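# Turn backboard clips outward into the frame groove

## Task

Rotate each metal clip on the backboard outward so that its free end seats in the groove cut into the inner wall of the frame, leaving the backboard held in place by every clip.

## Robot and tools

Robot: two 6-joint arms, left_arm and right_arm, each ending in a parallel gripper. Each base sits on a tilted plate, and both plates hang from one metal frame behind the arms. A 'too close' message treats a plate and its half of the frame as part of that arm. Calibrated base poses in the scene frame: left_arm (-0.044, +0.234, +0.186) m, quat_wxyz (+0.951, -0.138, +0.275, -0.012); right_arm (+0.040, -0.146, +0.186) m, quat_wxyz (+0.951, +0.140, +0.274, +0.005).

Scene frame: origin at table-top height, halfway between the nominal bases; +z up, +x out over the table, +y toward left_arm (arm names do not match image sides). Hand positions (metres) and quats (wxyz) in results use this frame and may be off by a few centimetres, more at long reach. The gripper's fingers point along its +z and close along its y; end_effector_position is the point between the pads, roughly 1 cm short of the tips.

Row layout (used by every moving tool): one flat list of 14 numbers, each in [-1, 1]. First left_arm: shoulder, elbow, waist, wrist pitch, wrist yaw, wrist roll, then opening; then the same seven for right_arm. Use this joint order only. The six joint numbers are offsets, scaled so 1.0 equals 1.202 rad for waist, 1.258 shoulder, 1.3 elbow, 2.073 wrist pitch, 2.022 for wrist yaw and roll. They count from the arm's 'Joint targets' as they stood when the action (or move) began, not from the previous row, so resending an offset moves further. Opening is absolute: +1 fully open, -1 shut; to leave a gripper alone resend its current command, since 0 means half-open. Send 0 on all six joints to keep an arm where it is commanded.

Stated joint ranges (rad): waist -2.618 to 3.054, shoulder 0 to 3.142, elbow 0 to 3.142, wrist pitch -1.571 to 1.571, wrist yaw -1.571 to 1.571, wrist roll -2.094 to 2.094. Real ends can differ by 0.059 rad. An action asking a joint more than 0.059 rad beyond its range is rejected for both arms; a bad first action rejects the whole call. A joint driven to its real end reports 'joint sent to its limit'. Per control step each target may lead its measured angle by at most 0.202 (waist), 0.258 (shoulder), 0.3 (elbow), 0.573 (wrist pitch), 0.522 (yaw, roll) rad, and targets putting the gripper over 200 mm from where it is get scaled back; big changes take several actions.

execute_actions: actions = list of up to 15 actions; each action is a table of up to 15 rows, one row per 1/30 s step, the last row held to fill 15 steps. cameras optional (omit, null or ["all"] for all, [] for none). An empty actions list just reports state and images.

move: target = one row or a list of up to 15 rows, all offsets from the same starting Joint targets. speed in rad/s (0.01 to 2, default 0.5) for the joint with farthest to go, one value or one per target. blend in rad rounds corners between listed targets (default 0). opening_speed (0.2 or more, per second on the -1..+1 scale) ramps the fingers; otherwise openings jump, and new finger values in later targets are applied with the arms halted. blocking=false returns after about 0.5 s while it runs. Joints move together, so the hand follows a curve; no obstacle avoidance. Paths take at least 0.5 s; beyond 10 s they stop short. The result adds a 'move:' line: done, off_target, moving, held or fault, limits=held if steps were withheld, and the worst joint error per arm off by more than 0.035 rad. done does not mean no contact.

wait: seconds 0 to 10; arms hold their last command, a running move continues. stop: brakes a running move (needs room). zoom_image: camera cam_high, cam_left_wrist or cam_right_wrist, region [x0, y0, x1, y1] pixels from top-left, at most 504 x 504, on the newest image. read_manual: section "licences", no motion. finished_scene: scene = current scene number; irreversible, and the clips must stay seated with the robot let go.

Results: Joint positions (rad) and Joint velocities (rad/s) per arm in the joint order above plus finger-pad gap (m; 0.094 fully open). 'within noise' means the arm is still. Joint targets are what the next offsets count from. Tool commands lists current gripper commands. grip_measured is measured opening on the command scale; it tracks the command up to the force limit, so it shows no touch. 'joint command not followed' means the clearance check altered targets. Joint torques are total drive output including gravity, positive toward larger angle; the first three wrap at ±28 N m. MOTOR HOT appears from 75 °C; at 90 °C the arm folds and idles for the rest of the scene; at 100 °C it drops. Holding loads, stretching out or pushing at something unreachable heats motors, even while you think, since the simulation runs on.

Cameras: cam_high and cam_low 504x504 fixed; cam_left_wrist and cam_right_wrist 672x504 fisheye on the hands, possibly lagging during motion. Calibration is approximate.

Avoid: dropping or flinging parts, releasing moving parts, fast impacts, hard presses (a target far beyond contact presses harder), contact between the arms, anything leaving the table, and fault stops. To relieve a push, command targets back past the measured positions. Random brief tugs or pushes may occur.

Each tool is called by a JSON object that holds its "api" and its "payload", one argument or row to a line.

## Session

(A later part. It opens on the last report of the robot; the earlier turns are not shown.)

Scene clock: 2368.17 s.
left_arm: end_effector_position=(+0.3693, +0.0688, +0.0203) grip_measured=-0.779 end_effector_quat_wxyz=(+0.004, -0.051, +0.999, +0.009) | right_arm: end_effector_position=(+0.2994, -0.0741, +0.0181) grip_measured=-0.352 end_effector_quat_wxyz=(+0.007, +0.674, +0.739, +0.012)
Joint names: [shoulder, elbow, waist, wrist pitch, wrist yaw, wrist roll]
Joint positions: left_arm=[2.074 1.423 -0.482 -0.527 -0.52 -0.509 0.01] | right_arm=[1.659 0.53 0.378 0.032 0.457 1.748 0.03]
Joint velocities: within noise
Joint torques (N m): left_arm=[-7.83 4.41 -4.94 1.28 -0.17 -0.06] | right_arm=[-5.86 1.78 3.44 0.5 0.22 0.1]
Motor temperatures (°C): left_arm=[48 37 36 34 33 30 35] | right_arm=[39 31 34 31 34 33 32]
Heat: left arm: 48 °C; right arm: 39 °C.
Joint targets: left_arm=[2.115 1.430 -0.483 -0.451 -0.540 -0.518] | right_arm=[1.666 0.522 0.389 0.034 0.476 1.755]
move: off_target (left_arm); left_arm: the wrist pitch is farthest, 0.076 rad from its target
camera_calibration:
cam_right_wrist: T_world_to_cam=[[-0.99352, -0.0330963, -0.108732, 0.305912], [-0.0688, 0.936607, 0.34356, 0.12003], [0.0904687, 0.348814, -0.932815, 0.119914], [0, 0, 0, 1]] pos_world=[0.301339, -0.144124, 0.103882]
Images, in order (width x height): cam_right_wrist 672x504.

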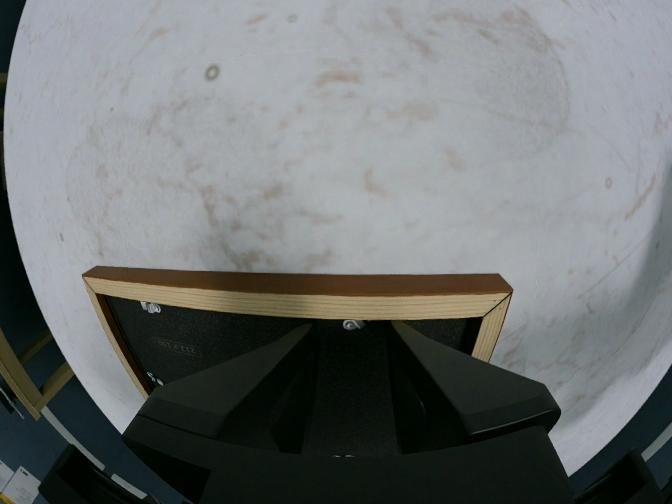

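{"api": "move", "payload": {
  "target": [0,0,0,0,0,0,-0.85,-0.022,0,0,0.001,0.006,0,-0.35],
  "cameras": ["cam_right_wrist"]
}}

{"api": "zoom_image", "payload": {
  "camera": "cam_right_wrist",
  "region": [310, 280, 400, 340]
}}

Scene clock: 2416.97 s.
left_arm: end_effector_position=(+0.3693, +0.0688, +0.0203) grip_measured=-0.779 end_effector_quat_wxyz=(+0.004, -0.051, +0.999, +0.009) | right_arm: end_effector_position=(+0.2996, -0.0743, +0.0181) grip_measured=-0.352 end_effector_quat_wxyz=(+0.007, +0.674, +0.738, +0.012)
Joint names: [shoulder, elbow, waist, wrist pitch, wrist yaw, wrist roll]
Joint positions: left_arm=[2.074 1.423 -0.482 -0.527 -0.52 -0.509 0.01] | right_arm=[1.659 0.53 0.378 0.032 0.458 1.748 0.03]
Joint velocities: within noise
Joint torques (N m): left_arm=[-7.82 4.44 -4.94 1.27 -0.17 -0.06] | right_arm=[-8.49 1.83 3.49 0.53 0.3 0.05]
Motor temperatures (°C): left_arm=[48 37 36 34 33 30 35] | right_arm=[39 31 34 31 34 33 32]
Heat: left arm: 48 °C; right arm: 39 °C.
Joint targets: left_arm=[2.115 1.430 -0.483 -0.451 -0.540 -0.518] | right_arm=[1.638 0.522 0.389 0.036 0.489 1.755]
move: off_target (left_arm); left_arm: the wrist pitch is farthest, 0.076 rad from its target
camera_calibration:
cam_right_wrist: T_world_to_cam=[[-0.99346, -0.0326558, -0.109413, 0.306087], [-0.0684946, 0.937116, 0.342231, 0.120234], [0.0913565, 0.347487, -0.933224, 0.119628], [0, 0, 0, 1]] pos_world=[0.301392, -0.144247, 0.103981]
Images, in order (width x height): cam_right_wrist 672x504.

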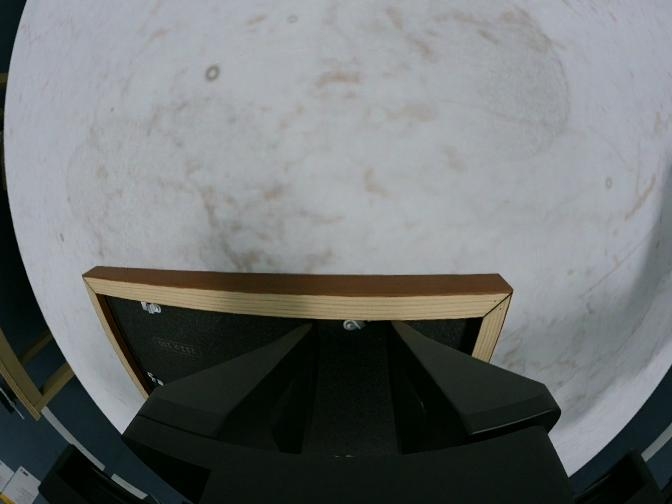

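Scaled by 5.600 from the camera's 672x504 image, which has a finer 960x720 frame.

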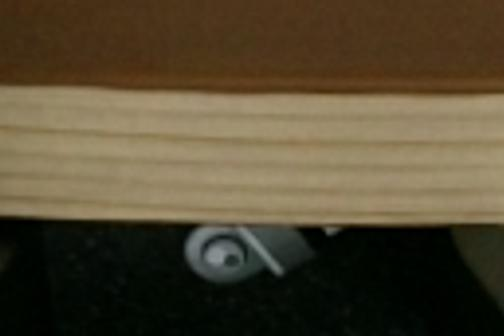

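{"api": "move", "payload": {
  "target": [0,0,0,0,0,0,-0.85,-0.01,0,0,0.0,0,0,-0.35],
  "cameras": ["cam_right_wrist"]
}}

{"api": "zoom_image", "payload": {
  "camera": "cam_right_wrist",
  "region": [290, 280, 410, 340]
}}

Scene clock: 2423.10 s.
left_arm: end_effector_position=(+0.3693, +0.0688, +0.0203) grip_measured=-0.779 end_effector_quat_wxyz=(+0.004, -0.051, +0.999, +0.009) | right_arm: end_effector_position=(+0.3037, -0.0752, +0.0209) grip_measured=-0.352 end_effector_quat_wxyz=(+0.012, +0.677, +0.736, +0.017)
Joint names: [shoulder, elbow, waist, wrist pitch, wrist yaw, wrist roll]
Joint positions: left_arm=[2.074 1.423 -0.482 -0.527 -0.52 -0.509 0.01] | right_arm=[1.644 0.53 0.378 0.032 0.462 1.749 0.03]
Joint velocities: within noise
Joint torques (N m): left_arm=[-7.82 4.44 -4.93 1.28 -0.17 -0.06] | right_arm=[-8.06 1.81 3.32 0.55 0.28 0.05]
Motor temperatures (°C): left_arm=[48 37 36 34 33 30 35] | right_arm=[39 31 34 31 34 33 32]
Heat: left arm: 48 °C; right arm: 39 °C.
Joint targets: left_arm=[2.115 1.430 -0.483 -0.451 -0.540 -0.518] | right_arm=[1.626 0.522 0.389 0.036 0.488 1.755]
move: off_target (left_arm); left_arm: the wrist pitch is farthest, 0.076 rad from its target
camera_calibration:
cam_right_wrist: T_world_to_cam=[[-0.992036, -0.0253952, -0.123364, 0.310883], [-0.0664977, 0.937428, 0.341769, 0.119799], [0.106966, 0.347251, -0.931652, 0.117341], [0, 0, 0, 1]] pos_world=[0.303822, -0.145155, 0.106729]
Images, in order (width x height): cam_right_wrist 672x504.

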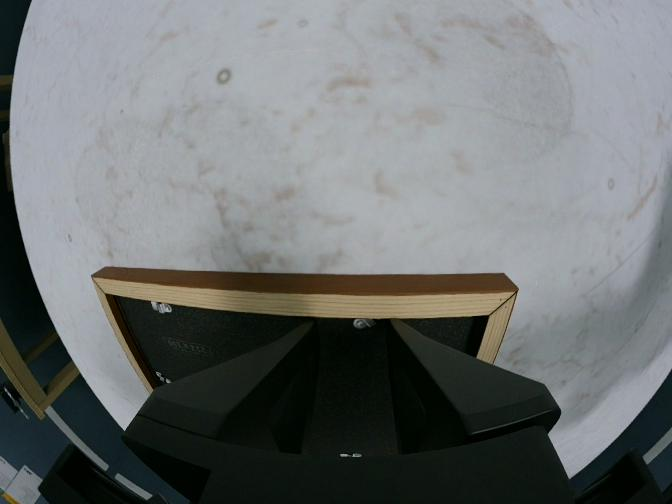

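Scaled by 4.200 from the camera's 672x504 image, which has a finer 960x720 frame.

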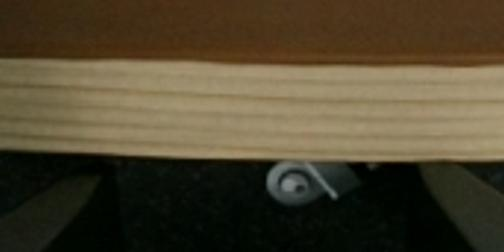

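{"api": "move", "payload": {
  "target": [
    [0,0,0,0,0,0,-0.85,-0.0095,0.0523,0.01,-0.054,-0.0168,0.0178,-0.35],
    [0,0,0,0,0,0,-0.85,0.0497,0.0172,-0.0237,-0.0193,-0.0213,0.0013,-0.35]
  ],
  "speed": 0.15,
  "cameras": ["cam_right_wrist"]
}}

{"api": "zoom_image", "payload": {
  "camera": "cam_right_wrist",
  "region": [290, 280, 410, 340]
}}

Scene clock: 2519.00 s.
left_arm: end_effector_position=(+0.3693, +0.0688, +0.0203) grip_measured=-0.779 end_effector_quat_wxyz=(+0.004, -0.051, +0.999, +0.009) | right_arm: end_effector_position=(+0.2965, -0.0742, +0.0171) grip_measured=-0.352 end_effector_quat_wxyz=(-0.007, +0.677, +0.736, +0.000)
Joint names: [shoulder, elbow, waist, wrist pitch, wrist yaw, wrist roll]
Joint positions: left_arm=[2.074 1.423 -0.482 -0.527 -0.52 -0.509 0.01] | right_arm=[1.668 0.555 0.372 -0.02 0.444 1.767 0.03]
Joint velocities: within noise
Joint torques (N m): left_arm=[-7.83 4.41 -4.93 1.27 -0.16 -0.05] | right_arm=[-4.7 1.66 1.73 0.58 0.01 -0.09]
Motor temperatures (°C): left_arm=[48 37 36 35 33 30 35] | right_arm=[39 31 34 31 34 33 32]
Heat: left arm: 48 °C; right arm: 39 °C.
Joint targets: left_arm=[2.115 1.430 -0.483 -0.451 -0.540 -0.518] | right_arm=[1.688 0.544 0.360 -0.005 0.445 1.757]
move: off_target (left_arm); left_arm: the wrist pitch is farthest, 0.076 rad from its target
camera_calibration:
cam_right_wrist: T_world_to_cam=[[-0.997061, -0.0251966, -0.0723461, 0.303881], [-0.0487936, 0.936905, 0.346161, 0.114307], [0.0590594, 0.348674, -0.935381, 0.128674], [0, 0, 0, 1]] pos_world=[0.300966, -0.144304, 0.102775]
Images, in order (width x height): cam_right_wrist 672x504.

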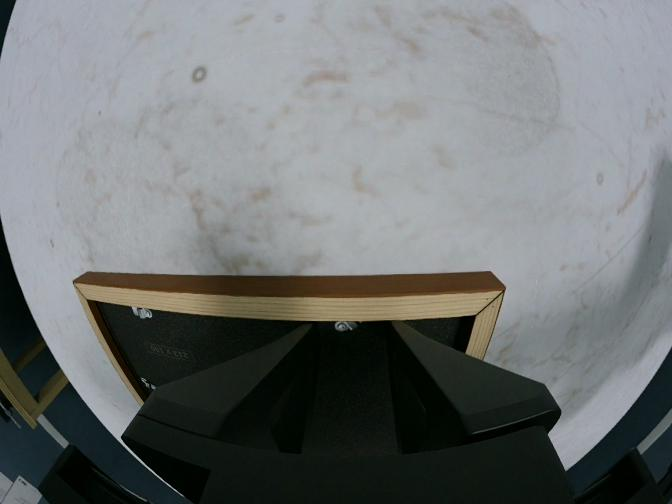

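Scaled by 4.200 from the camera's 672x504 image, which has a finer 960x720 frame.

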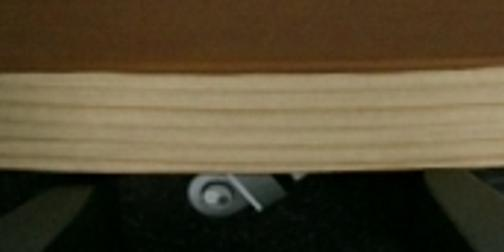

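{"api": "move", "payload": {
  "target": [
    [0,0,0,0,0,0,-0.85,-0.0588,0.0469,0.0341,-0.0386,0.0173,0.0168,-0.35],
    [0,0,0,0,0,0,-0.85,-0.001,0.0135,-0.0014,-0.0068,0.0052,-0.0011,-0.35]
  ],
  "speed": 0.15,
  "cameras": ["cam_right_wrist"]
}}

{"api": "zoom_image", "payload": {
  "camera": "cam_right_wrist",
  "region": [290, 280, 410, 340]
}}

Scene clock: 2539.60 s.
left_arm: end_effector_position=(+0.3693, +0.0688, +0.0203) grip_measured=-0.779 end_effector_quat_wxyz=(+0.004, -0.051, +0.999, +0.009) | right_arm: end_effector_position=(+0.3034, -0.0742, +0.0183) grip_measured=-0.352 end_effector_quat_wxyz=(-0.002, +0.678, +0.735, +0.002)
Joint names: [shoulder, elbow, waist, wrist pitch, wrist yaw, wrist roll]
Joint positions: left_arm=[2.074 1.423 -0.482 -0.527 -0.52 -0.509 0.01] | right_arm=[1.667 0.573 0.372 -0.029 0.451 1.765 0.03]
Joint velocities: within noise
Joint torques (N m): left_arm=[-7.84 4.42 -4.94 1.28 -0.17 -0.05] | right_arm=[-4.96 1.61 1.68 0.54 0.04 -0.09]
Motor temperatures (°C): left_arm=[48 37 36 35 33 30 35] | right_arm=[39 31 33 31 34 33 32]
Heat: left arm: 48 °C; right arm: 39 °C.
Joint targets: left_arm=[2.115 1.430 -0.483 -0.451 -0.540 -0.518] | right_arm=[1.687 0.562 0.359 -0.018 0.456 1.755]
move: off_target (left_arm); left_arm: the wrist pitch is farthest, 0.076 rad from its target
camera_calibration:
cam_right_wrist: T_world_to_cam=[[-0.9963, -0.0231164, -0.0827707, 0.310992], [-0.0501392, 0.938583, 0.34139, 0.11484], [0.0697955, 0.344277, -0.93627, 0.125785], [0, 0, 0, 1]] pos_world=[0.30682, -0.143903, 0.104305]
Images, in order (width x height): cam_right_wrist 672x504.

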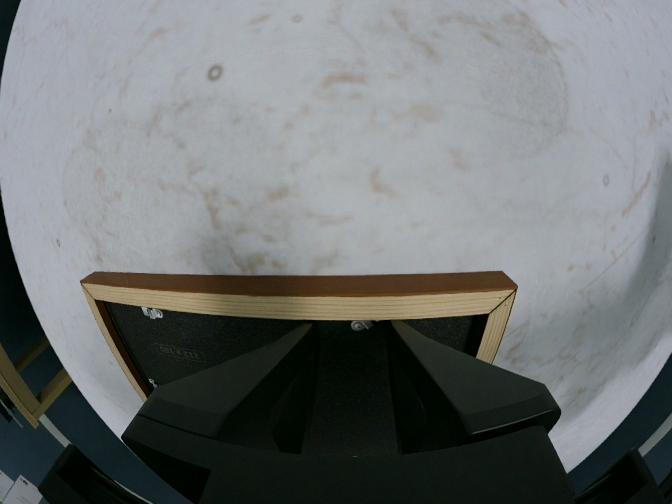

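Scaled by 4.200 from the camera's 672x504 image, which has a finer 960x720 frame.

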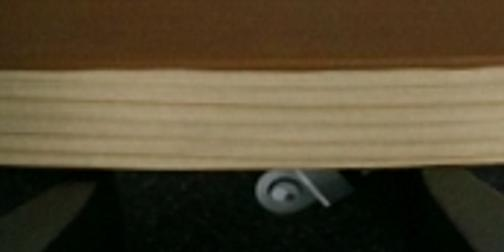

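{"api": "move", "payload": {
  "target": [0,0,0,0,0,0,-0.85,-0.004,-0.008,0,0,0.025,0,-0.35],
  "speed": 0.15,
  "cameras": ["cam_right_wrist"]
}}

{"api": "zoom_image", "payload": {
  "camera": "cam_right_wrist",
  "region": [290, 280, 410, 340]
}}

Scene clock: 2551.90 s.
left_arm: end_effector_position=(+0.3693, +0.0688, +0.0203) grip_measured=-0.779 end_effector_quat_wxyz=(+0.004, -0.051, +0.999, +0.009) | right_arm: end_effector_position=(+0.3032, -0.0749, +0.0179) grip_measured=-0.352 end_effector_quat_wxyz=(+0.002, +0.678, +0.735, +0.003)
Joint names: [shoulder, elbow, waist, wrist pitch, wrist yaw, wrist roll]
Joint positions: left_arm=[2.074 1.423 -0.482 -0.527 -0.52 -0.509 0.01] | right_arm=[1.667 0.566 0.372 -0.017 0.455 1.764 0.03]
Joint velocities: within noise
Joint torques (N m): left_arm=[-7.82 4.45 -4.96 1.28 -0.16 -0.06] | right_arm=[-5.31 1.35 1.47 0.44 0.5 -0.12]
Motor temperatures (°C): left_arm=[48 37 36 35 33 30 35] | right_arm=[39 31 33 31 34 33 32]
Heat: left arm: 48 °C; right arm: 39 °C.
Joint targets: left_arm=[2.115 1.430 -0.483 -0.451 -0.540 -0.518] | right_arm=[1.682 0.551 0.359 -0.018 0.507 1.756]
move: off_target (left_arm, right_arm); left_arm: the wrist pitch is farthest, 0.076 rad from its target; right_arm: the wrist yaw is farthest, 0.051 rad from its target
camera_calibration:
cam_right_wrist: T_world_to_cam=[[-0.995835, -0.0217808, -0.0885345, 0.310749], [-0.0506195, 0.939718, 0.338183, 0.115924], [0.0758315, 0.341256, -0.936906, 0.123621], [0, 0, 0, 1]] pos_world=[0.305949, -0.144354, 0.104129]
Images, in order (width x height): cam_right_wrist 672x504.

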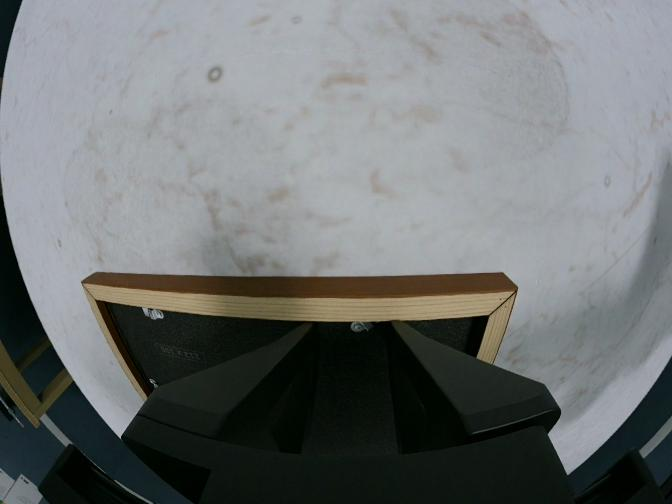

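Scaled by 4.200 from the camera's 672x504 image, which has a finer 960x720 frame.

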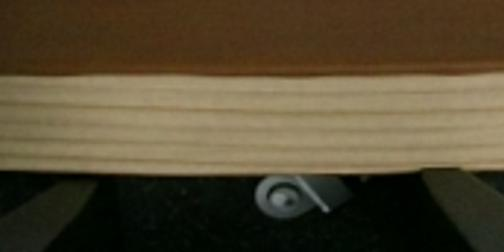

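{"api": "move", "payload": {
  "target": [0,0,0,0,0,0,-0.85,0,0,0,0,0,0,-0.75],
  "opening_speed": 0.3,
  "cameras": ["cam_right_wrist"]
}}

{"api": "zoom_image", "payload": {
  "camera": "cam_right_wrist",
  "region": [310, 290, 400, 340]
}}

Scene clock: 2563.33 s.
left_arm: end_effector_position=(+0.3725, +0.0671, +0.0204) grip_measured=-0.779 end_effector_quat_wxyz=(+0.010, -0.055, +0.998, +0.006) | right_arm: end_effector_position=(+0.3009, -0.0773, +0.0175) grip_measured=-0.748 end_effector_quat_wxyz=(+0.005, +0.678, +0.735, -0.002)
Joint names: [shoulder, elbow, waist, wrist pitch, wrist yaw, wrist roll]
Joint positions: left_arm=[2.074 1.423 -0.483 -0.511 -0.52 -0.509 0.01] | right_arm=[1.667 0.56 0.372 -0.016 0.466 1.764 0.012]
Joint velocities: within noise
Joint torques (N m): left_arm=[-7.91 4.45 -4.92 1.14 -0.17 -0.06] | right_arm=[-5.33 1.76 1.61 0.43 0.4 -0.14]
Motor temperatures (°C): left_arm=[48 37 36 35 33 30 35] | right_arm=[39 31 33 31 34 33 32]
Heat: left arm: 48 °C; right arm: 39 °C.
Joint targets: left_arm=[2.115 1.430 -0.483 -0.451 -0.540 -0.518] | right_arm=[1.682 0.551 0.359 -0.018 0.507 1.756]
move: off_target (left_arm, right_arm); left_arm: the wrist pitch is farthest, 0.060 rad from its target; right_arm: the wrist yaw is farthest, 0.041 rad from its target
camera_calibration:
cam_right_wrist: T_world_to_cam=[[-0.995956, -0.0252642, -0.0862189, 0.308171], [-0.0522659, 0.943478, 0.327287, 0.119188], [0.0730771, 0.33047, -0.940983, 0.124355], [0, 0, 0, 1]] pos_world=[0.304067, -0.145761, 0.104577]
Images, in order (width x height): cam_right_wrist 672x504.

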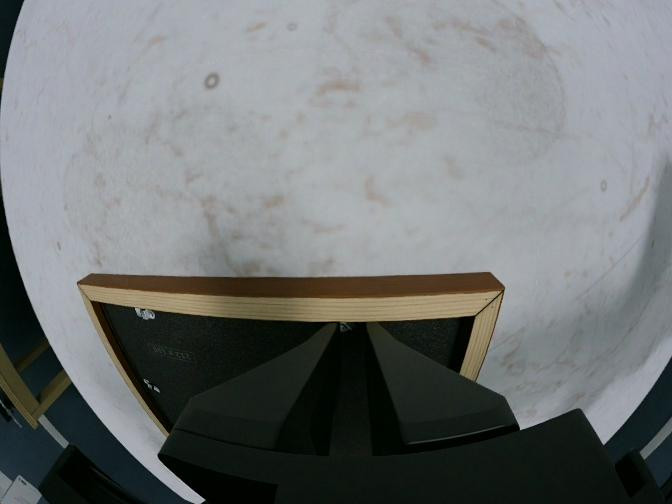

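Scaled by 5.600 from the camera's 672x504 image, which has a finer 960x720 frame.

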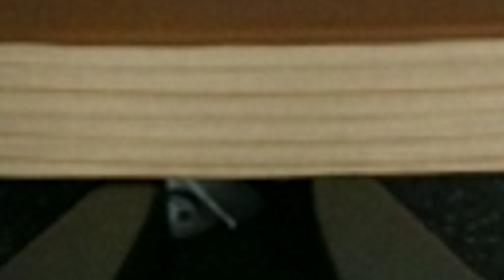

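{"api": "move", "payload": {
  "target": [0,0,0,0,0,0,-0.85,0,0,0,0,0,0,-0.9],
  "opening_speed": 0.2,
  "cameras": ["cam_right_wrist"]
}}

{"api": "zoom_image", "payload": {
  "camera": "cam_right_wrist",
  "region": [310, 290, 400, 340]
}}

Scene clock: 2572.90 s.
left_arm: end_effector_position=(+0.3725, +0.0671, +0.0204) grip_measured=-0.779 end_effector_quat_wxyz=(+0.010, -0.055, +0.998, +0.006) | right_arm: end_effector_position=(+0.3032, -0.0771, +0.0176) grip_measured=-0.893 end_effector_quat_wxyz=(+0.008, +0.679, +0.734, +0.001)
Joint names: [shoulder, elbow, waist, wrist pitch, wrist yaw, wrist roll]
Joint positions: left_arm=[2.074 1.423 -0.483 -0.511 -0.52 -0.509 0.01] | right_arm=[1.667 0.56 0.372 -0.006 0.468 1.764 0.005]
Joint velocities: within noise
Joint torques (N m): left_arm=[-7.84 4.46 -4.88 1.14 -0.16 -0.06] | right_arm=[-5.19 1.7 1.68 0.4 0.39 -0.14]
Motor temperatures (°C): left_arm=[48 37 36 35 33 30 35] | right_arm=[39 31 33 31 34 33 32]
Heat: left arm: 48 °C; right arm: 39 °C.
Joint targets: left_arm=[2.115 1.430 -0.483 -0.451 -0.540 -0.518] | right_arm=[1.682 0.551 0.359 -0.018 0.507 1.756]
move: off_target (left_arm, right_arm); left_arm: the wrist pitch is farthest, 0.060 rad from its target; right_arm: the wrist yaw is farthest, 0.039 rad from its target
camera_calibration:
cam_right_wrist: T_world_to_cam=[[-0.995223, -0.0208842, -0.0953701, 0.310747], [-0.0511398, 0.94363, 0.327026, 0.118768], [0.0831644, 0.330341, -0.940191, 0.121046], [0, 0, 0, 1]] pos_world=[0.30527, -0.14557, 0.104602]
Images, in order (width x height): cam_right_wrist 672x504.

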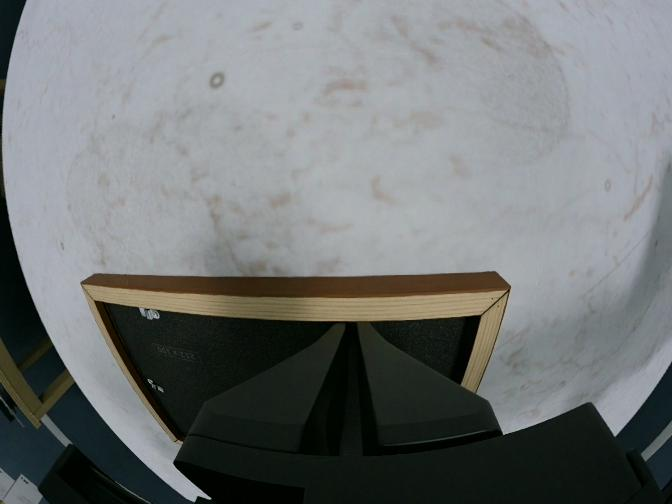

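Scaled by 5.600 from the camera's 672x504 image, which has a finer 960x720 frame.

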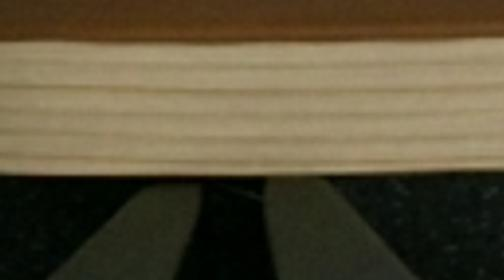

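{"api": "move", "payload": {
  "target": [
    [0,0,0,0,0,0,-0.85,0,0,0,0,0,0,-0.7],
    [0,0,0,0,0,0,-0.85,-0.0731,0.0215,0.0466,-0.0376,-0.0307,0.0223,-0.7]
  ],
  "speed": 0.15,
  "opening_speed": 0.5,
  "cameras": ["cam_right_wrist"]
}}

{"api": "zoom_image", "payload": {
  "camera": "cam_right_wrist",
  "region": [310, 280, 400, 330]
}}

Scene clock: 2591.67 s.
left_arm: end_effector_position=(+0.3725, +0.0671, +0.0204) grip_measured=-0.779 end_effector_quat_wxyz=(+0.010, -0.055, +0.998, +0.006) | right_arm: end_effector_position=(+0.3076, -0.0696, +0.0324) grip_measured=-0.702 end_effector_quat_wxyz=(-0.002, +0.682, +0.731, +0.017)
Joint names: [shoulder, elbow, waist, wrist pitch, wrist yaw, wrist roll]
Joint positions: left_arm=[2.074 1.423 -0.483 -0.511 -0.52 -0.509 0.01] | right_arm=[1.605 0.57 0.399 -0.072 0.447 1.792 0.014]
Joint velocities: within noise
Joint torques (N m): left_arm=[-7.88 4.4 -4.9 1.15 -0.17 -0.06] | right_arm=[-8.03 3.82 3.67 0.31 -0.05 0.12]
Motor temperatures (°C): left_arm=[48 37 36 35 33 30 35] | right_arm=[39 31 33 31 34 33 32]
Heat: left arm: 48 °C; right arm: 39 °C.
Joint targets: left_arm=[2.115 1.430 -0.483 -0.451 -0.540 -0.518] | right_arm=[1.590 0.579 0.415 -0.097 0.444 1.801]
move: off_target (left_arm); left_arm: the wrist pitch is farthest, 0.060 rad from its target
camera_calibration:
cam_right_wrist: T_world_to_cam=[[-0.994717, -0.00937518, -0.102229, 0.31758], [-0.0459116, 0.931309, 0.361324, 0.103495], [0.0918195, 0.364108, -0.92682, 0.131431], [0, 0, 0, 1]] pos_world=[0.308586, -0.141263, 0.116884]
Images, in order (width x height): cam_right_wrist 672x504.

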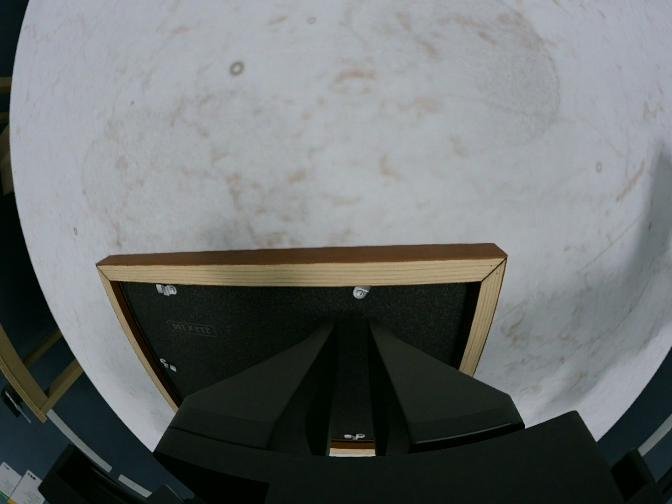

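Scaled by 5.600 from the camera's 672x504 image, which has a finer 960x720 frame.

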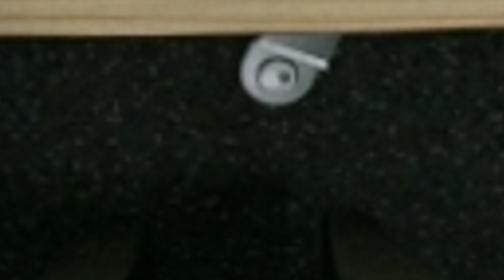

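{"api": "move", "payload": {
  "target": [0,0,0,0,0,0,-0.85,0.0795,0.005,-0.0499,0.0408,0.0262,-0.0285,-0.6],
  "speed": 0.15,
  "cameras": ["cam_right_wrist"]
}}

{"api": "zoom_image", "payload": {
  "camera": "cam_right_wrist",
  "region": [310, 290, 400, 340]
}}

Scene clock: 2614.10 s.
left_arm: end_effector_position=(+0.3725, +0.0671, +0.0204) grip_measured=-0.779 end_effector_quat_wxyz=(+0.010, -0.055, +0.998, +0.006) | right_arm: end_effector_position=(+0.3047, -0.0773, +0.0178) grip_measured=-0.601 end_effector_quat_wxyz=(+0.006, +0.674, +0.739, -0.003)
Joint names: [shoulder, elbow, waist, wrist pitch, wrist yaw, wrist roll]
Joint positions: left_arm=[2.074 1.423 -0.483 -0.511 -0.52 -0.509 0.01] | right_arm=[1.67 0.574 0.37 -0.027 0.468 1.753 0.019]
Joint velocities: within noise
Joint torques (N m): left_arm=[-7.86 4.44 -4.92 1.14 -0.17 -0.06] | right_arm=[-4.88 3.64 1.44 0.62 0.32 -0.15]
Motor temperatures (°C): left_arm=[48 37 36 35 33 30 35] | right_arm=[40 32 33 31 34 33 32]
Heat: left arm: 48 °C; right arm: 40 °C.
Joint targets: left_arm=[2.115 1.430 -0.483 -0.451 -0.540 -0.518] | right_arm=[1.690 0.585 0.355 -0.012 0.498 1.743]
move: off_target (left_arm); left_arm: the wrist pitch is farthest, 0.060 rad from its target
camera_calibration:
cam_right_wrist: T_world_to_cam=[[-0.995591, -0.034752, -0.0871257, 0.311111], [-0.0613795, 0.943735, 0.324958, 0.122098], [0.0709306, 0.328873, -0.941707, 0.124806], [0, 0, 0, 1]] pos_world=[0.308381, -0.145462, 0.10496]
Images, in order (width x height): cam_right_wrist 672x504.

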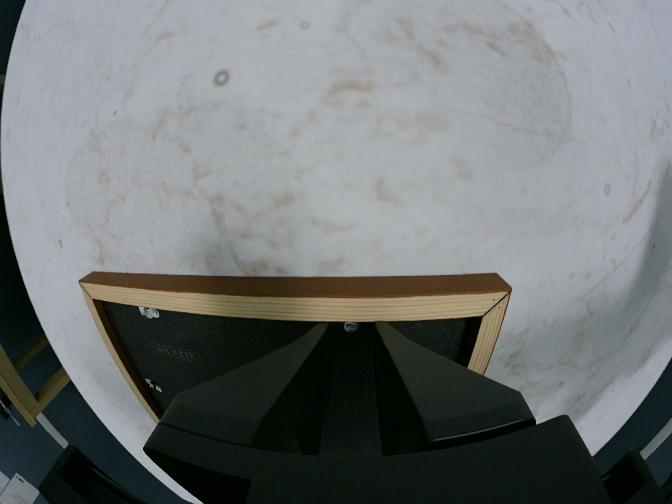

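Scaled by 5.600 from the camera's 672x504 image, which has a finer 960x720 frame.

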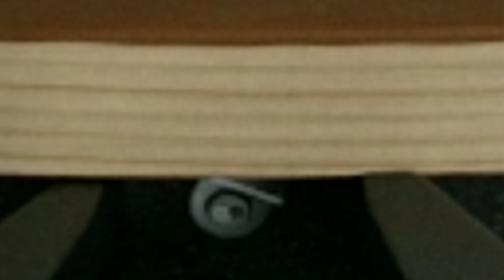

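{"api": "move", "payload": {
  "target": [0,0,0,0,0,0,-0.85,0,0,0,0,0.01,0,-1],
  "opening_speed": 0.3,
  "cameras": ["cam_right_wrist"]
}}

{"api": "zoom_image", "payload": {
  "camera": "cam_right_wrist",
  "region": [310, 290, 400, 340]
}}

Scene clock: 2622.60 s.
left_arm: end_effector_position=(+0.3731, +0.0669, +0.0204) grip_measured=-0.779 end_effector_quat_wxyz=(+0.012, -0.056, +0.998, +0.005) | right_arm: end_effector_position=(+0.3052, -0.0779, +0.0178) grip_measured=-0.937 end_effector_quat_wxyz=(+0.008, +0.674, +0.739, -0.003)
Joint names: [shoulder, elbow, waist, wrist pitch, wrist yaw, wrist roll]
Joint positions: left_arm=[2.074 1.423 -0.483 -0.508 -0.52 -0.509 0.01] | right_arm=[1.67 0.574 0.37 -0.025 0.472 1.753 0.003]
Joint velocities: within noise
Joint torques (N m): left_arm=[-7.83 4.46 -4.88 1.12 -0.17 -0.05] | right_arm=[-4.74 3.64 1.48 0.61 0.46 -0.18]
Motor temperatures (°C): left_arm=[48 37 36 35 33 30 35] | right_arm=[39 32 33 31 34 33 32]
Heat: left arm: 48 °C; right arm: 39 °C.
Joint targets: left_arm=[2.115 1.430 -0.483 -0.451 -0.540 -0.518] | right_arm=[1.690 0.585 0.355 -0.012 0.517 1.743]
move: off_target (left_arm, right_arm); left_arm: the wrist pitch is farthest, 0.057 rad from its target; right_arm: the wrist yaw is farthest, 0.046 rad from its target
camera_calibration:
cam_right_wrist: T_world_to_cam=[[-0.995385, -0.0347766, -0.0894346, 0.311603], [-0.0618863, 0.944939, 0.321341, 0.12303], [0.0733352, 0.325393, -0.942731, 0.123998], [0, 0, 0, 1]] pos_world=[0.308685, -0.145768, 0.105231]
Images, in order (width x height): cam_right_wrist 672x504.

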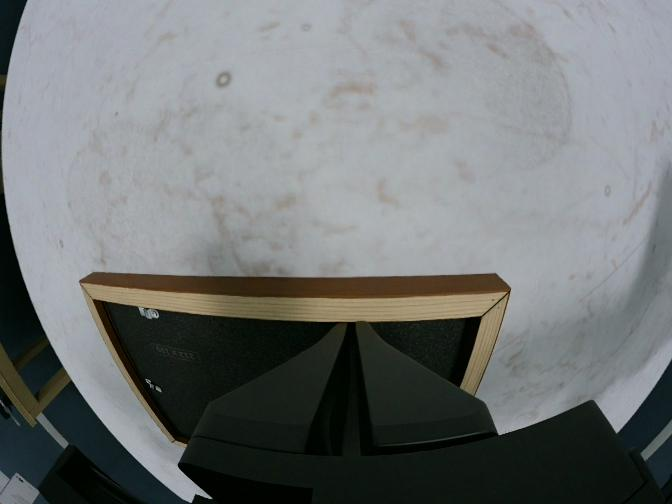

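Scaled by 5.600 from the camera's 672x504 image, which has a finer 960x720 frame.

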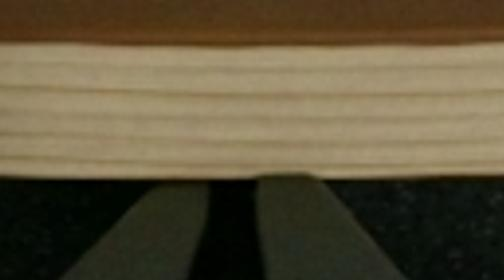

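{"api": "move", "payload": {
  "target": [
    [0,0,0,-0.026,0,0,-0.85,0,0,0,0,-0.01,0,-0.7],
    [0,0,0,-0.026,0,0,-0.85,-0.0795,-0.005,0.0499,-0.0408,-0.036,0.0285,-0.7]
  ],
  "speed": 0.15,
  "opening_speed": 0.5,
  "cameras": ["cam_right_wrist"]
}}

{"api": "zoom_image", "payload": {
  "camera": "cam_right_wrist",
  "region": [310, 270, 400, 320]
}}

Scene clock: 2632.80 s.
left_arm: end_effector_position=(+0.3728, +0.0670, +0.0204) grip_measured=-0.779 end_effector_quat_wxyz=(+0.011, -0.055, +0.998, +0.005) | right_arm: end_effector_position=(+0.3105, -0.0690, +0.0329) grip_measured=-0.702 end_effector_quat_wxyz=(+0.000, +0.683, +0.730, +0.019)
Joint names: [shoulder, elbow, waist, wrist pitch, wrist yaw, wrist roll]
Joint positions: left_arm=[2.074 1.423 -0.483 -0.509 -0.52 -0.509 0.01] | right_arm=[1.606 0.576 0.399 -0.072 0.447 1.792 0.014]
Joint velocities: within noise
Joint torques (N m): left_arm=[-7.84 4.48 -4.89 0.56 -0.17 -0.05] | right_arm=[-8.08 3.22 3.63 0.33 -0.03 0.12]
Motor temperatures (°C): left_arm=[48 37 36 35 33 30 35] | right_arm=[39 32 33 31 34 33 32]
Heat: left arm: 48 °C; right arm: 39 °C.
Joint targets: left_arm=[2.115 1.430 -0.483 -0.505 -0.540 -0.518] | right_arm=[1.590 0.579 0.415 -0.097 0.445 1.801]
move: off_target (left_arm); left_arm: the shoulder is farthest, 0.041 rad from its target
camera_calibration:
cam_right_wrist: T_world_to_cam=[[-0.994182, -0.00649661, -0.107517, 0.320633], [-0.0452609, 0.930977, 0.362261, 0.10267], [0.0977428, 0.36502, -0.925855, 0.129557], [0, 0, 0, 1]] pos_world=[0.310752, -0.140791, 0.117231]
Images, in order (width x height): cam_right_wrist 672x504.

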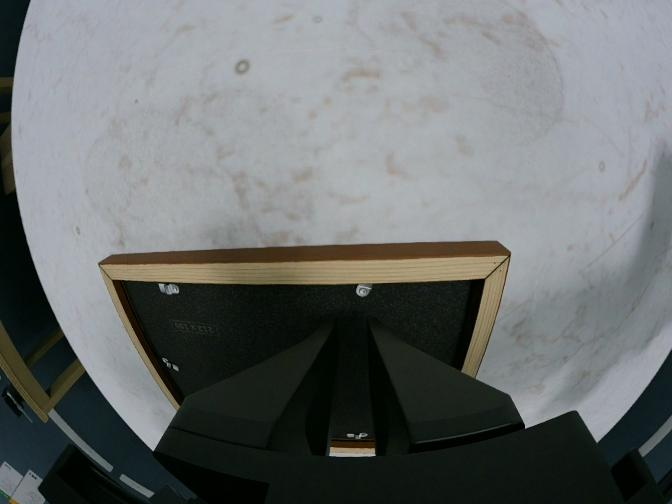

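Scaled by 5.600 from the camera's 672x504 image, which has a finer 960x720 frame.

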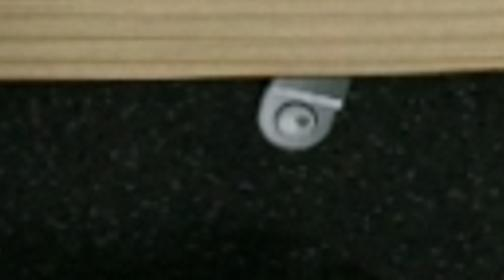

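{"api": "move", "payload": {
  "target": [
    [0,0,0,0,0,0,-0.85,-0.03,0,0,0,0,0,-0.71],
    [0,0,0,0,0,0,-0.85,0.1336,0.3831,-0.0574,-0.1462,0.0025,-0.0328,-0.71],
    [0,0,0,0,0,0,-0.85,0.1836,0.3831,-0.0574,-0.1462,0.0025,-0.0328,-0.71]
  ],
  "speed": 0.4,
  "blend": 0.03,
  "cameras": ["cam_right_wrist"]
}}

{"api": "zoom_image", "payload": {
  "camera": "cam_right_wrist",
  "region": [300, 260, 410, 330]
}}

Scene clock: 2693.93 s.
left_arm: end_effector_position=(+0.3728, +0.0670, +0.0204) grip_measured=-0.779 end_effector_quat_wxyz=(+0.011, -0.055, +0.998, +0.005) | right_arm: end_effector_position=(+0.4161, -0.0566, +0.0332) grip_measured=-0.708 end_effector_quat_wxyz=(+0.001, +0.677, +0.736, +0.004)
Joint names: [shoulder, elbow, waist, wrist pitch, wrist yaw, wrist roll]
Joint positions: left_arm=[2.074 1.423 -0.483 -0.509 -0.52 -0.509 0.01] | right_arm=[1.803 1.07 0.355 -0.376 0.446 1.743 0.014]
Joint velocities: within noise
Joint torques (N m): left_arm=[-7.84 4.48 -4.9 0.56 -0.17 -0.06] | right_arm=[-8.02 4.92 2.7 0.29 0.03 -0.14]
Motor temperatures (°C): left_arm=[48 37 36 33 33 30 35] | right_arm=[41 32 34 31 34 33 32]
Heat: left arm: 48 °C; right arm: 41 °C.
Joint targets: left_arm=[2.115 1.430 -0.483 -0.505 -0.540 -0.518] | right_arm=[1.821 1.077 0.346 -0.400 0.450 1.734]
move: off_target (left_arm); blend cut to 0.0189 rad at target 1; left_arm: the shoulder is farthest, 0.041 rad from its target
camera_calibration:
cam_right_wrist: T_world_to_cam=[[-0.995631, -0.0256665, -0.0897728, 0.424661], [-0.054909, 0.938595, 0.340623, 0.100894], [0.0755177, 0.344065, -0.935904, 0.123404], [0, 0, 0, 1]] pos_world=[0.419026, -0.126258, 0.119251]
Images, in order (width x height): cam_right_wrist 672x504.

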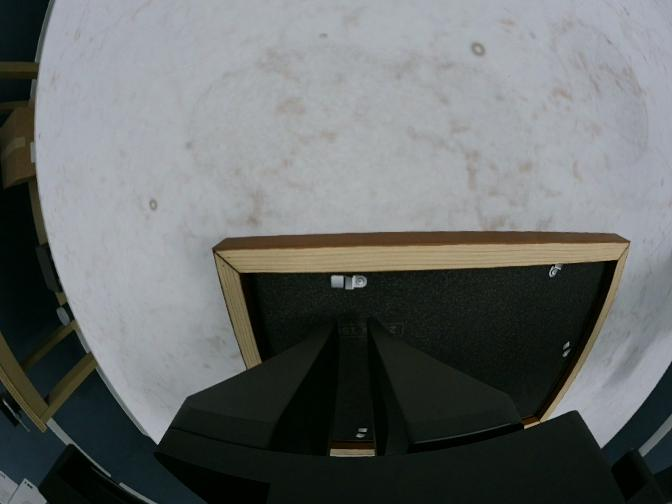

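Scaled by 4.582 from the camera's 672x504 image, which has a finer 960x720 frame.

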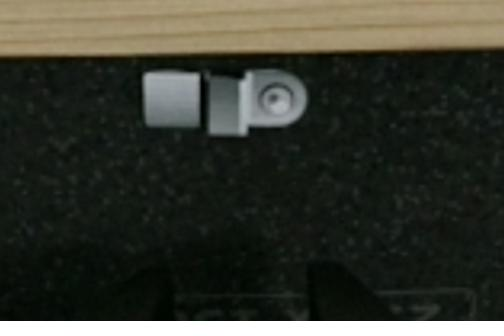

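{"api": "move", "payload": {
  "target": [0,0,0,0,0,0,-0.85,0.0326,-0.0315,-0.0171,0.0492,-0.0114,-0.0094,-0.71],
  "speed": 0.12,
  "cameras": ["cam_right_wrist"]
}}

{"api": "zoom_image", "payload": {
  "camera": "cam_right_wrist",
  "region": [300, 270, 410, 340]
}}

Scene clock: 2723.17 s.
left_arm: end_effector_position=(+0.3728, +0.0670, +0.0204) grip_measured=-0.779 end_effector_quat_wxyz=(+0.011, -0.055, +0.998, +0.005) | right_arm: end_effector_position=(+0.4121, -0.0564, +0.0180) grip_measured=-0.708 end_effector_quat_wxyz=(-0.002, +0.677, +0.736, +0.007)
Joint names: [shoulder, elbow, waist, wrist pitch, wrist yaw, wrist roll]
Joint positions: left_arm=[2.074 1.423 -0.483 -0.509 -0.52 -0.509 0.01] | right_arm=[1.837 1.049 0.336 -0.312 0.43 1.724 0.014]
Joint velocities: within noise
Joint torques (N m): left_arm=[-7.84 4.45 -4.89 0.56 -0.18 -0.06] | right_arm=[-7.42 3.03 2.52 0.61 -0.01 -0.14]
Motor temperatures (°C): left_arm=[48 37 36 33 33 30 35] | right_arm=[42 32 33 31 34 33 32]
Heat: left arm: 48 °C; right arm: 42 °C.
Joint targets: left_arm=[2.115 1.430 -0.483 -0.505 -0.540 -0.518] | right_arm=[1.862 1.036 0.325 -0.298 0.427 1.715]
move: off_target (left_arm); left_arm: the shoulder is farthest, 0.041 rad from its target
camera_calibration:
cam_right_wrist: T_world_to_cam=[[-0.995739, -0.0242409, -0.0889724, 0.419498], [-0.0538254, 0.936202, 0.347317, 0.104999], [0.0748769, 0.350626, -0.933518, 0.110047], [0, 0, 0, 1]] pos_world=[0.415123, -0.126717, 0.103586]
Images, in order (width x height): cam_right_wrist 672x504.

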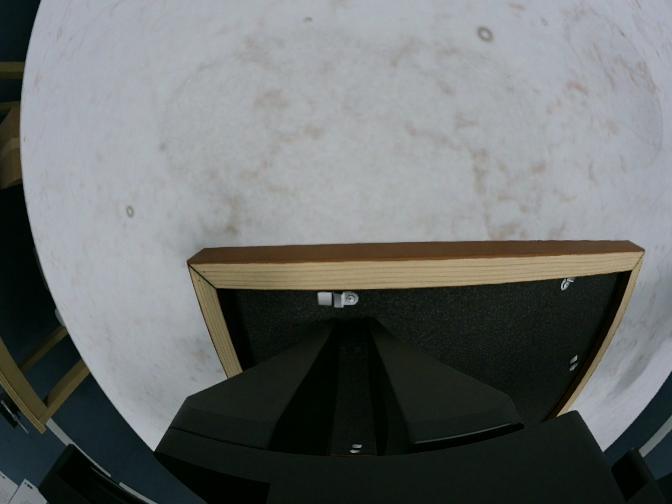

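Scaled by 4.582 from the camera's 672x504 image, which has a finer 960x720 frame.

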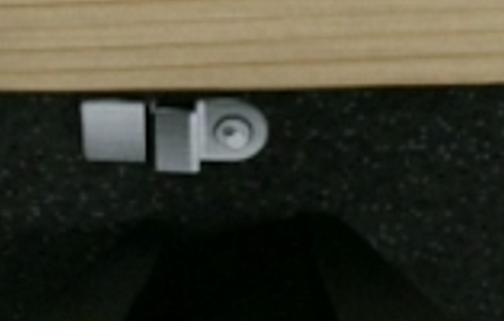

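{"api": "move", "payload": {
  "target": [0,0,0,0,0,0,-0.85,-0.0472,-0.0077,-0.0175,0.0014,0.015,-0.0104,-0.71],
  "speed": 0.1,
  "cameras": ["cam_right_wrist"]
}}

{"api": "zoom_image", "payload": {
  "camera": "cam_right_wrist",
  "region": [300, 270, 410, 340]
}}

Scene clock: 2735.43 s.
left_arm: end_effector_position=(+0.3728, +0.0670, +0.0204) grip_measured=-0.779 end_effector_quat_wxyz=(+0.011, -0.055, +0.998, +0.005) | right_arm: end_effector_position=(+0.4146, -0.0650, +0.0184) grip_measured=-0.708 end_effector_quat_wxyz=(+0.005, +0.677, +0.736, +0.006)
Joint names: [shoulder, elbow, waist, wrist pitch, wrist yaw, wrist roll]
Joint positions: left_arm=[2.074 1.423 -0.483 -0.509 -0.52 -0.509 0.01] | right_arm=[1.823 1.041 0.318 -0.304 0.433 1.703 0.014]
Joint velocities: within noise
Joint torques (N m): left_arm=[-7.88 4.46 -4.89 0.57 -0.17 -0.05] | right_arm=[-11.82 2.76 2.35 0.61 0.23 -0.14]
Motor temperatures (°C): left_arm=[48 37 36 33 33 30 35] | right_arm=[42 32 33 31 34 33 31]
Heat: left arm: 48 °C; right arm: 42 °C.
Joint targets: left_arm=[2.115 1.430 -0.483 -0.505 -0.540 -0.518] | right_arm=[1.803 1.026 0.304 -0.295 0.457 1.694]
move: off_target (left_arm); left_arm: the shoulder is farthest, 0.041 rad from its target
camera_calibration:
cam_right_wrist: T_world_to_cam=[[-0.994944, -0.0261651, -0.0969671, 0.421476], [-0.0575917, 0.939601, 0.337391, 0.114983], [0.0822825, 0.341269, -0.936357, 0.109614], [0, 0, 0, 1]] pos_world=[0.416948, -0.134418, 0.104713]
Images, in order (width x height): cam_right_wrist 672x504.

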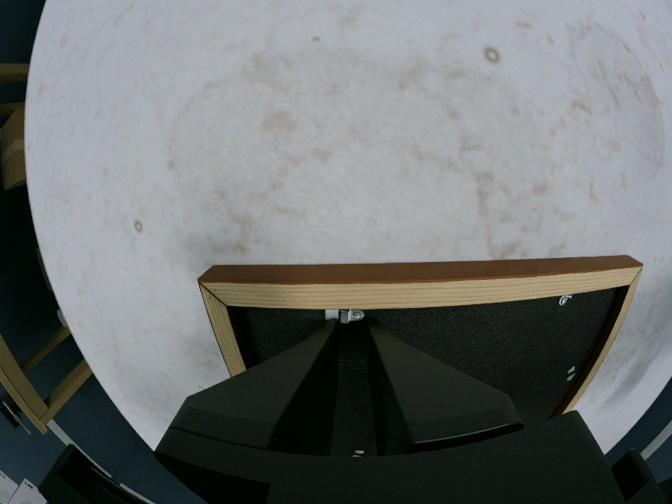

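Scaled by 4.582 from the camera's 672x504 image, which has a finer 960x720 frame.

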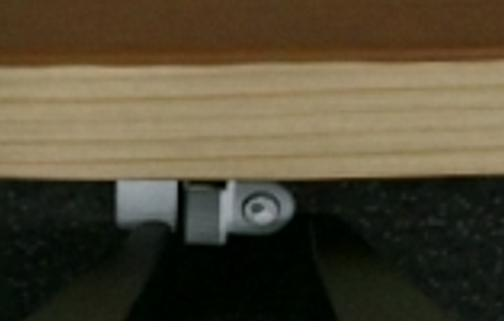

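{"api": "move", "payload": {
  "target": [0,0,0,0,0,0,-0.85,-0.006,-0.01,-0.0045,0.0035,0.025,-0.0026,-0.71],
  "speed": 0.1,
  "cameras": ["cam_right_wrist"]
}}

{"api": "zoom_image", "payload": {
  "camera": "cam_right_wrist",
  "region": [300, 270, 410, 340]
}}

Scene clock: 2748.10 s.
left_arm: end_effector_position=(+0.3728, +0.0670, +0.0204) grip_measured=-0.779 end_effector_quat_wxyz=(+0.011, -0.055, +0.998, +0.005) | right_arm: end_effector_position=(+0.4155, -0.0710, +0.0184) grip_measured=-0.709 end_effector_quat_wxyz=(+0.018, +0.678, +0.735, +0.001)
Joint names: [shoulder, elbow, waist, wrist pitch, wrist yaw, wrist roll]
Joint positions: left_arm=[2.074 1.423 -0.483 -0.509 -0.52 -0.509 0.01] | right_arm=[1.816 1.029 0.314 -0.289 0.459 1.699 0.014]
Joint velocities: within noise
Joint torques (N m): left_arm=[-7.88 4.45 -4.9 0.58 -0.18 -0.06] | right_arm=[-12.14 2.76 2.15 0.54 0.49 -0.13]
Motor temperatures (°C): left_arm=[48 37 36 33 33 30 35] | right_arm=[42 31 33 31 34 33 31]
Heat: left arm: 48 °C; right arm: 42 °C.
Joint targets: left_arm=[2.115 1.430 -0.483 -0.505 -0.540 -0.518] | right_arm=[1.795 1.013 0.299 -0.288 0.508 1.689]
move: off_target (left_arm, right_arm); left_arm: the shoulder is farthest, 0.041 rad from its target; right_arm: the wrist yaw is farthest, 0.049 rad from its target
camera_calibration:
cam_right_wrist: T_world_to_cam=[[-0.993671, -0.0251593, -0.10948, 0.422015], [-0.0585014, 0.947904, 0.313138, 0.122102], [0.0958984, 0.317561, -0.943376, 0.104383], [0, 0, 0, 1]] pos_world=[0.416477, -0.138271, 0.10644]
Images, in order (width x height): cam_right_wrist 672x504.

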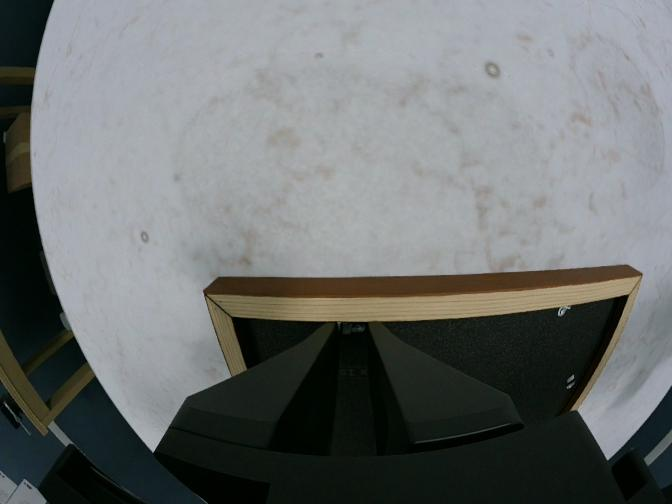

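Scaled by 4.582 from the camera's 672x504 image, which has a finer 960x720 frame.

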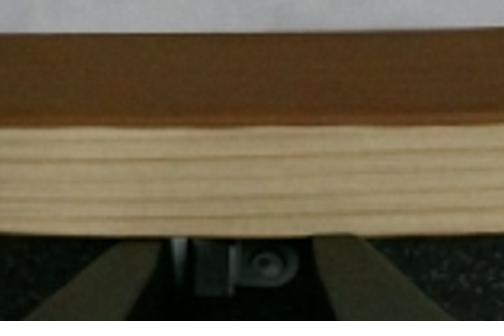

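{"api": "move", "payload": {
  "target": [
    [0,0,0,0,0,0,-0.85,-0.01,0,0.0,-0.02,-0.02,0,-0.71],
    [0,0,0,0,0,0,-0.85,0.0207,0.0362,0.0391,-0.0396,-0.0287,0.0223,-0.81],
    [0,0,0,0,0,0,-0.85,0.0556,0.02,0.0216,-0.0029,-0.04,0.0129,-0.81]
  ],
  "speed": 0.15,
  "cameras": ["cam_right_wrist"]
}}

{"api": "zoom_image", "payload": {
  "camera": "cam_right_wrist",
  "region": [300, 270, 410, 340]
}}

Scene clock: 2772.37 s.
left_arm: end_effector_position=(+0.3728, +0.0670, +0.0204) grip_measured=-0.779 end_effector_quat_wxyz=(+0.011, -0.055, +0.998, +0.005) | right_arm: end_effector_position=(+0.4102, -0.0605, +0.0177) grip_measured=-0.808 end_effector_quat_wxyz=(-0.002, +0.678, +0.735, +0.001)
Joint names: [shoulder, elbow, waist, wrist pitch, wrist yaw, wrist roll]
Joint positions: left_arm=[2.074 1.423 -0.483 -0.509 -0.52 -0.509 0.01] | right_arm=[1.833 1.046 0.329 -0.321 0.433 1.724 0.009]
Joint velocities: within noise
Joint torques (N m): left_arm=[-7.87 4.42 -4.92 0.57 -0.17 -0.06] | right_arm=[-6.84 3.43 3.04 0.72 -0.04 -0.09]
Motor temperatures (°C): left_arm=[48 37 36 33 33 30 35] | right_arm=[42 32 33 31 34 33 31]
Heat: left arm: 48 °C; right arm: 42 °C.
Joint targets: left_arm=[2.115 1.430 -0.483 -0.505 -0.540 -0.518] | right_arm=[1.865 1.039 0.325 -0.293 0.427 1.715]
move: off_target (left_arm); left_arm: the shoulder is farthest, 0.041 rad from its target
camera_calibration:
cam_right_wrist: T_world_to_cam=[[-0.99645, -0.0229837, -0.0809903, 0.417694], [-0.0493001, 0.939114, 0.340051, 0.107258], [0.0682435, 0.342837, -0.936913, 0.113647], [0, 0, 0, 1]] pos_world=[0.413743, -0.13009, 0.103833]
Images, in order (width x height): cam_right_wrist 672x504.

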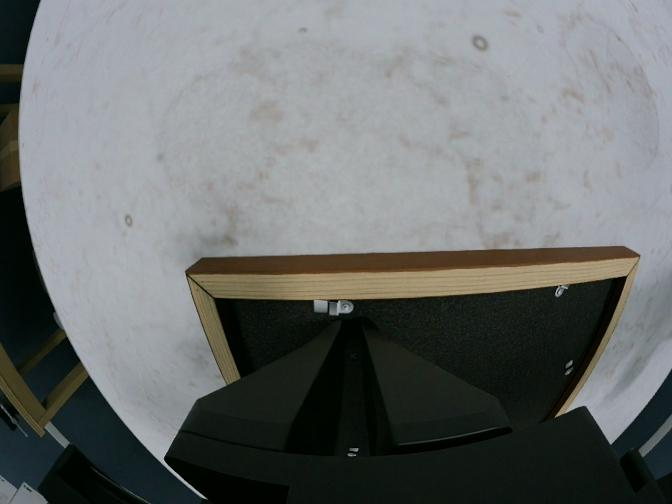

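Scaled by 4.582 from the camera's 672x504 image, which has a finer 960x720 frame.

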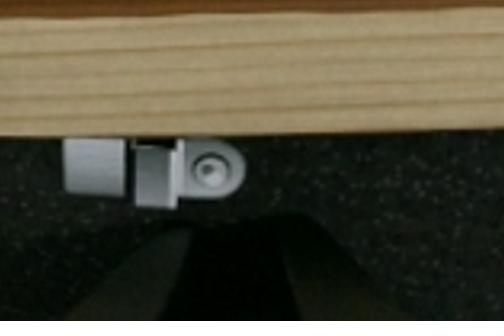

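{"api": "move", "payload": {
  "target": [0,0,0,0,0,0,-0.85,-0.0079,0.0085,-0.0121,0,0.0138,-0.0069,-0.81],
  "speed": 0.1,
  "cameras": ["cam_right_wrist"]
}}

{"api": "zoom_image", "payload": {
  "camera": "cam_right_wrist",
  "region": [300, 270, 410, 340]
}}

Scene clock: 2792.33 s.
left_arm: end_effector_position=(+0.3728, +0.0670, +0.0204) grip_measured=-0.779 end_effector_quat_wxyz=(+0.011, -0.055, +0.998, +0.005) | right_arm: end_effector_position=(+0.4104, -0.0607, +0.0177) grip_measured=-0.808 end_effector_quat_wxyz=(-0.001, +0.673, +0.739, +0.001)
Joint names: [shoulder, elbow, waist, wrist pitch, wrist yaw, wrist roll]
Joint positions: left_arm=[2.074 1.423 -0.483 -0.509 -0.52 -0.509 0.01] | right_arm=[1.833 1.046 0.329 -0.32 0.434 1.711 0.009]
Joint velocities: within noise
Joint torques (N m): left_arm=[-7.87 4.45 -4.88 0.57 -0.16 -0.07] | right_arm=[-7.69 4.56 1.89 0.69 0.18 -0.08]
Motor temperatures (°C): left_arm=[48 37 36 33 33 30 35] | right_arm=[40 32 33 31 34 33 31]
Heat: left arm: 48 °C; right arm: 40 °C.
Joint targets: left_arm=[2.115 1.430 -0.483 -0.505 -0.540 -0.518] | right_arm=[1.855 1.050 0.310 -0.293 0.455 1.701]
move: off_target (left_arm); left_arm: the shoulder is farthest, 0.041 rad from its target
camera_calibration:
cam_right_wrist: T_world_to_cam=[[-0.996014, -0.0358578, -0.081674, 0.416888], [-0.0615746, 0.938877, 0.338701, 0.112541], [0.0645368, 0.34238, -0.937342, 0.115221], [0, 0, 0, 1]] pos_world=[0.41472, -0.130163, 0.103932]
Images, in order (width x height): cam_right_wrist 672x504.

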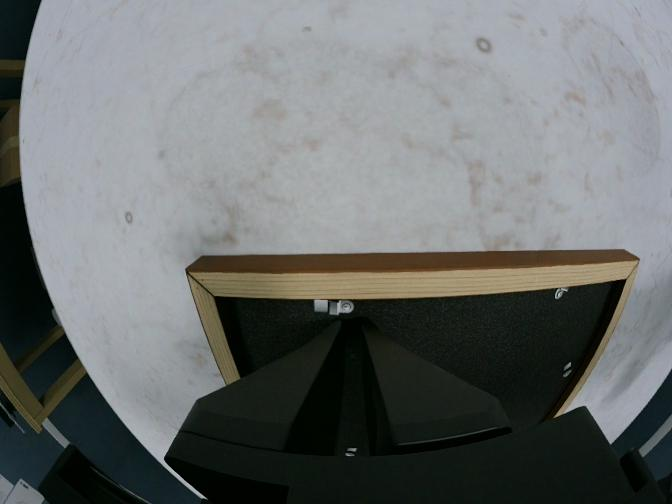

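Scaled by 4.582 from the camera's 672x504 image, which has a finer 960x720 frame.

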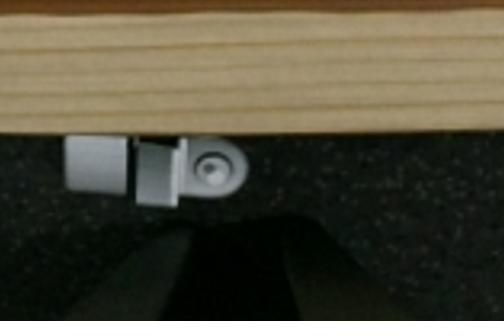

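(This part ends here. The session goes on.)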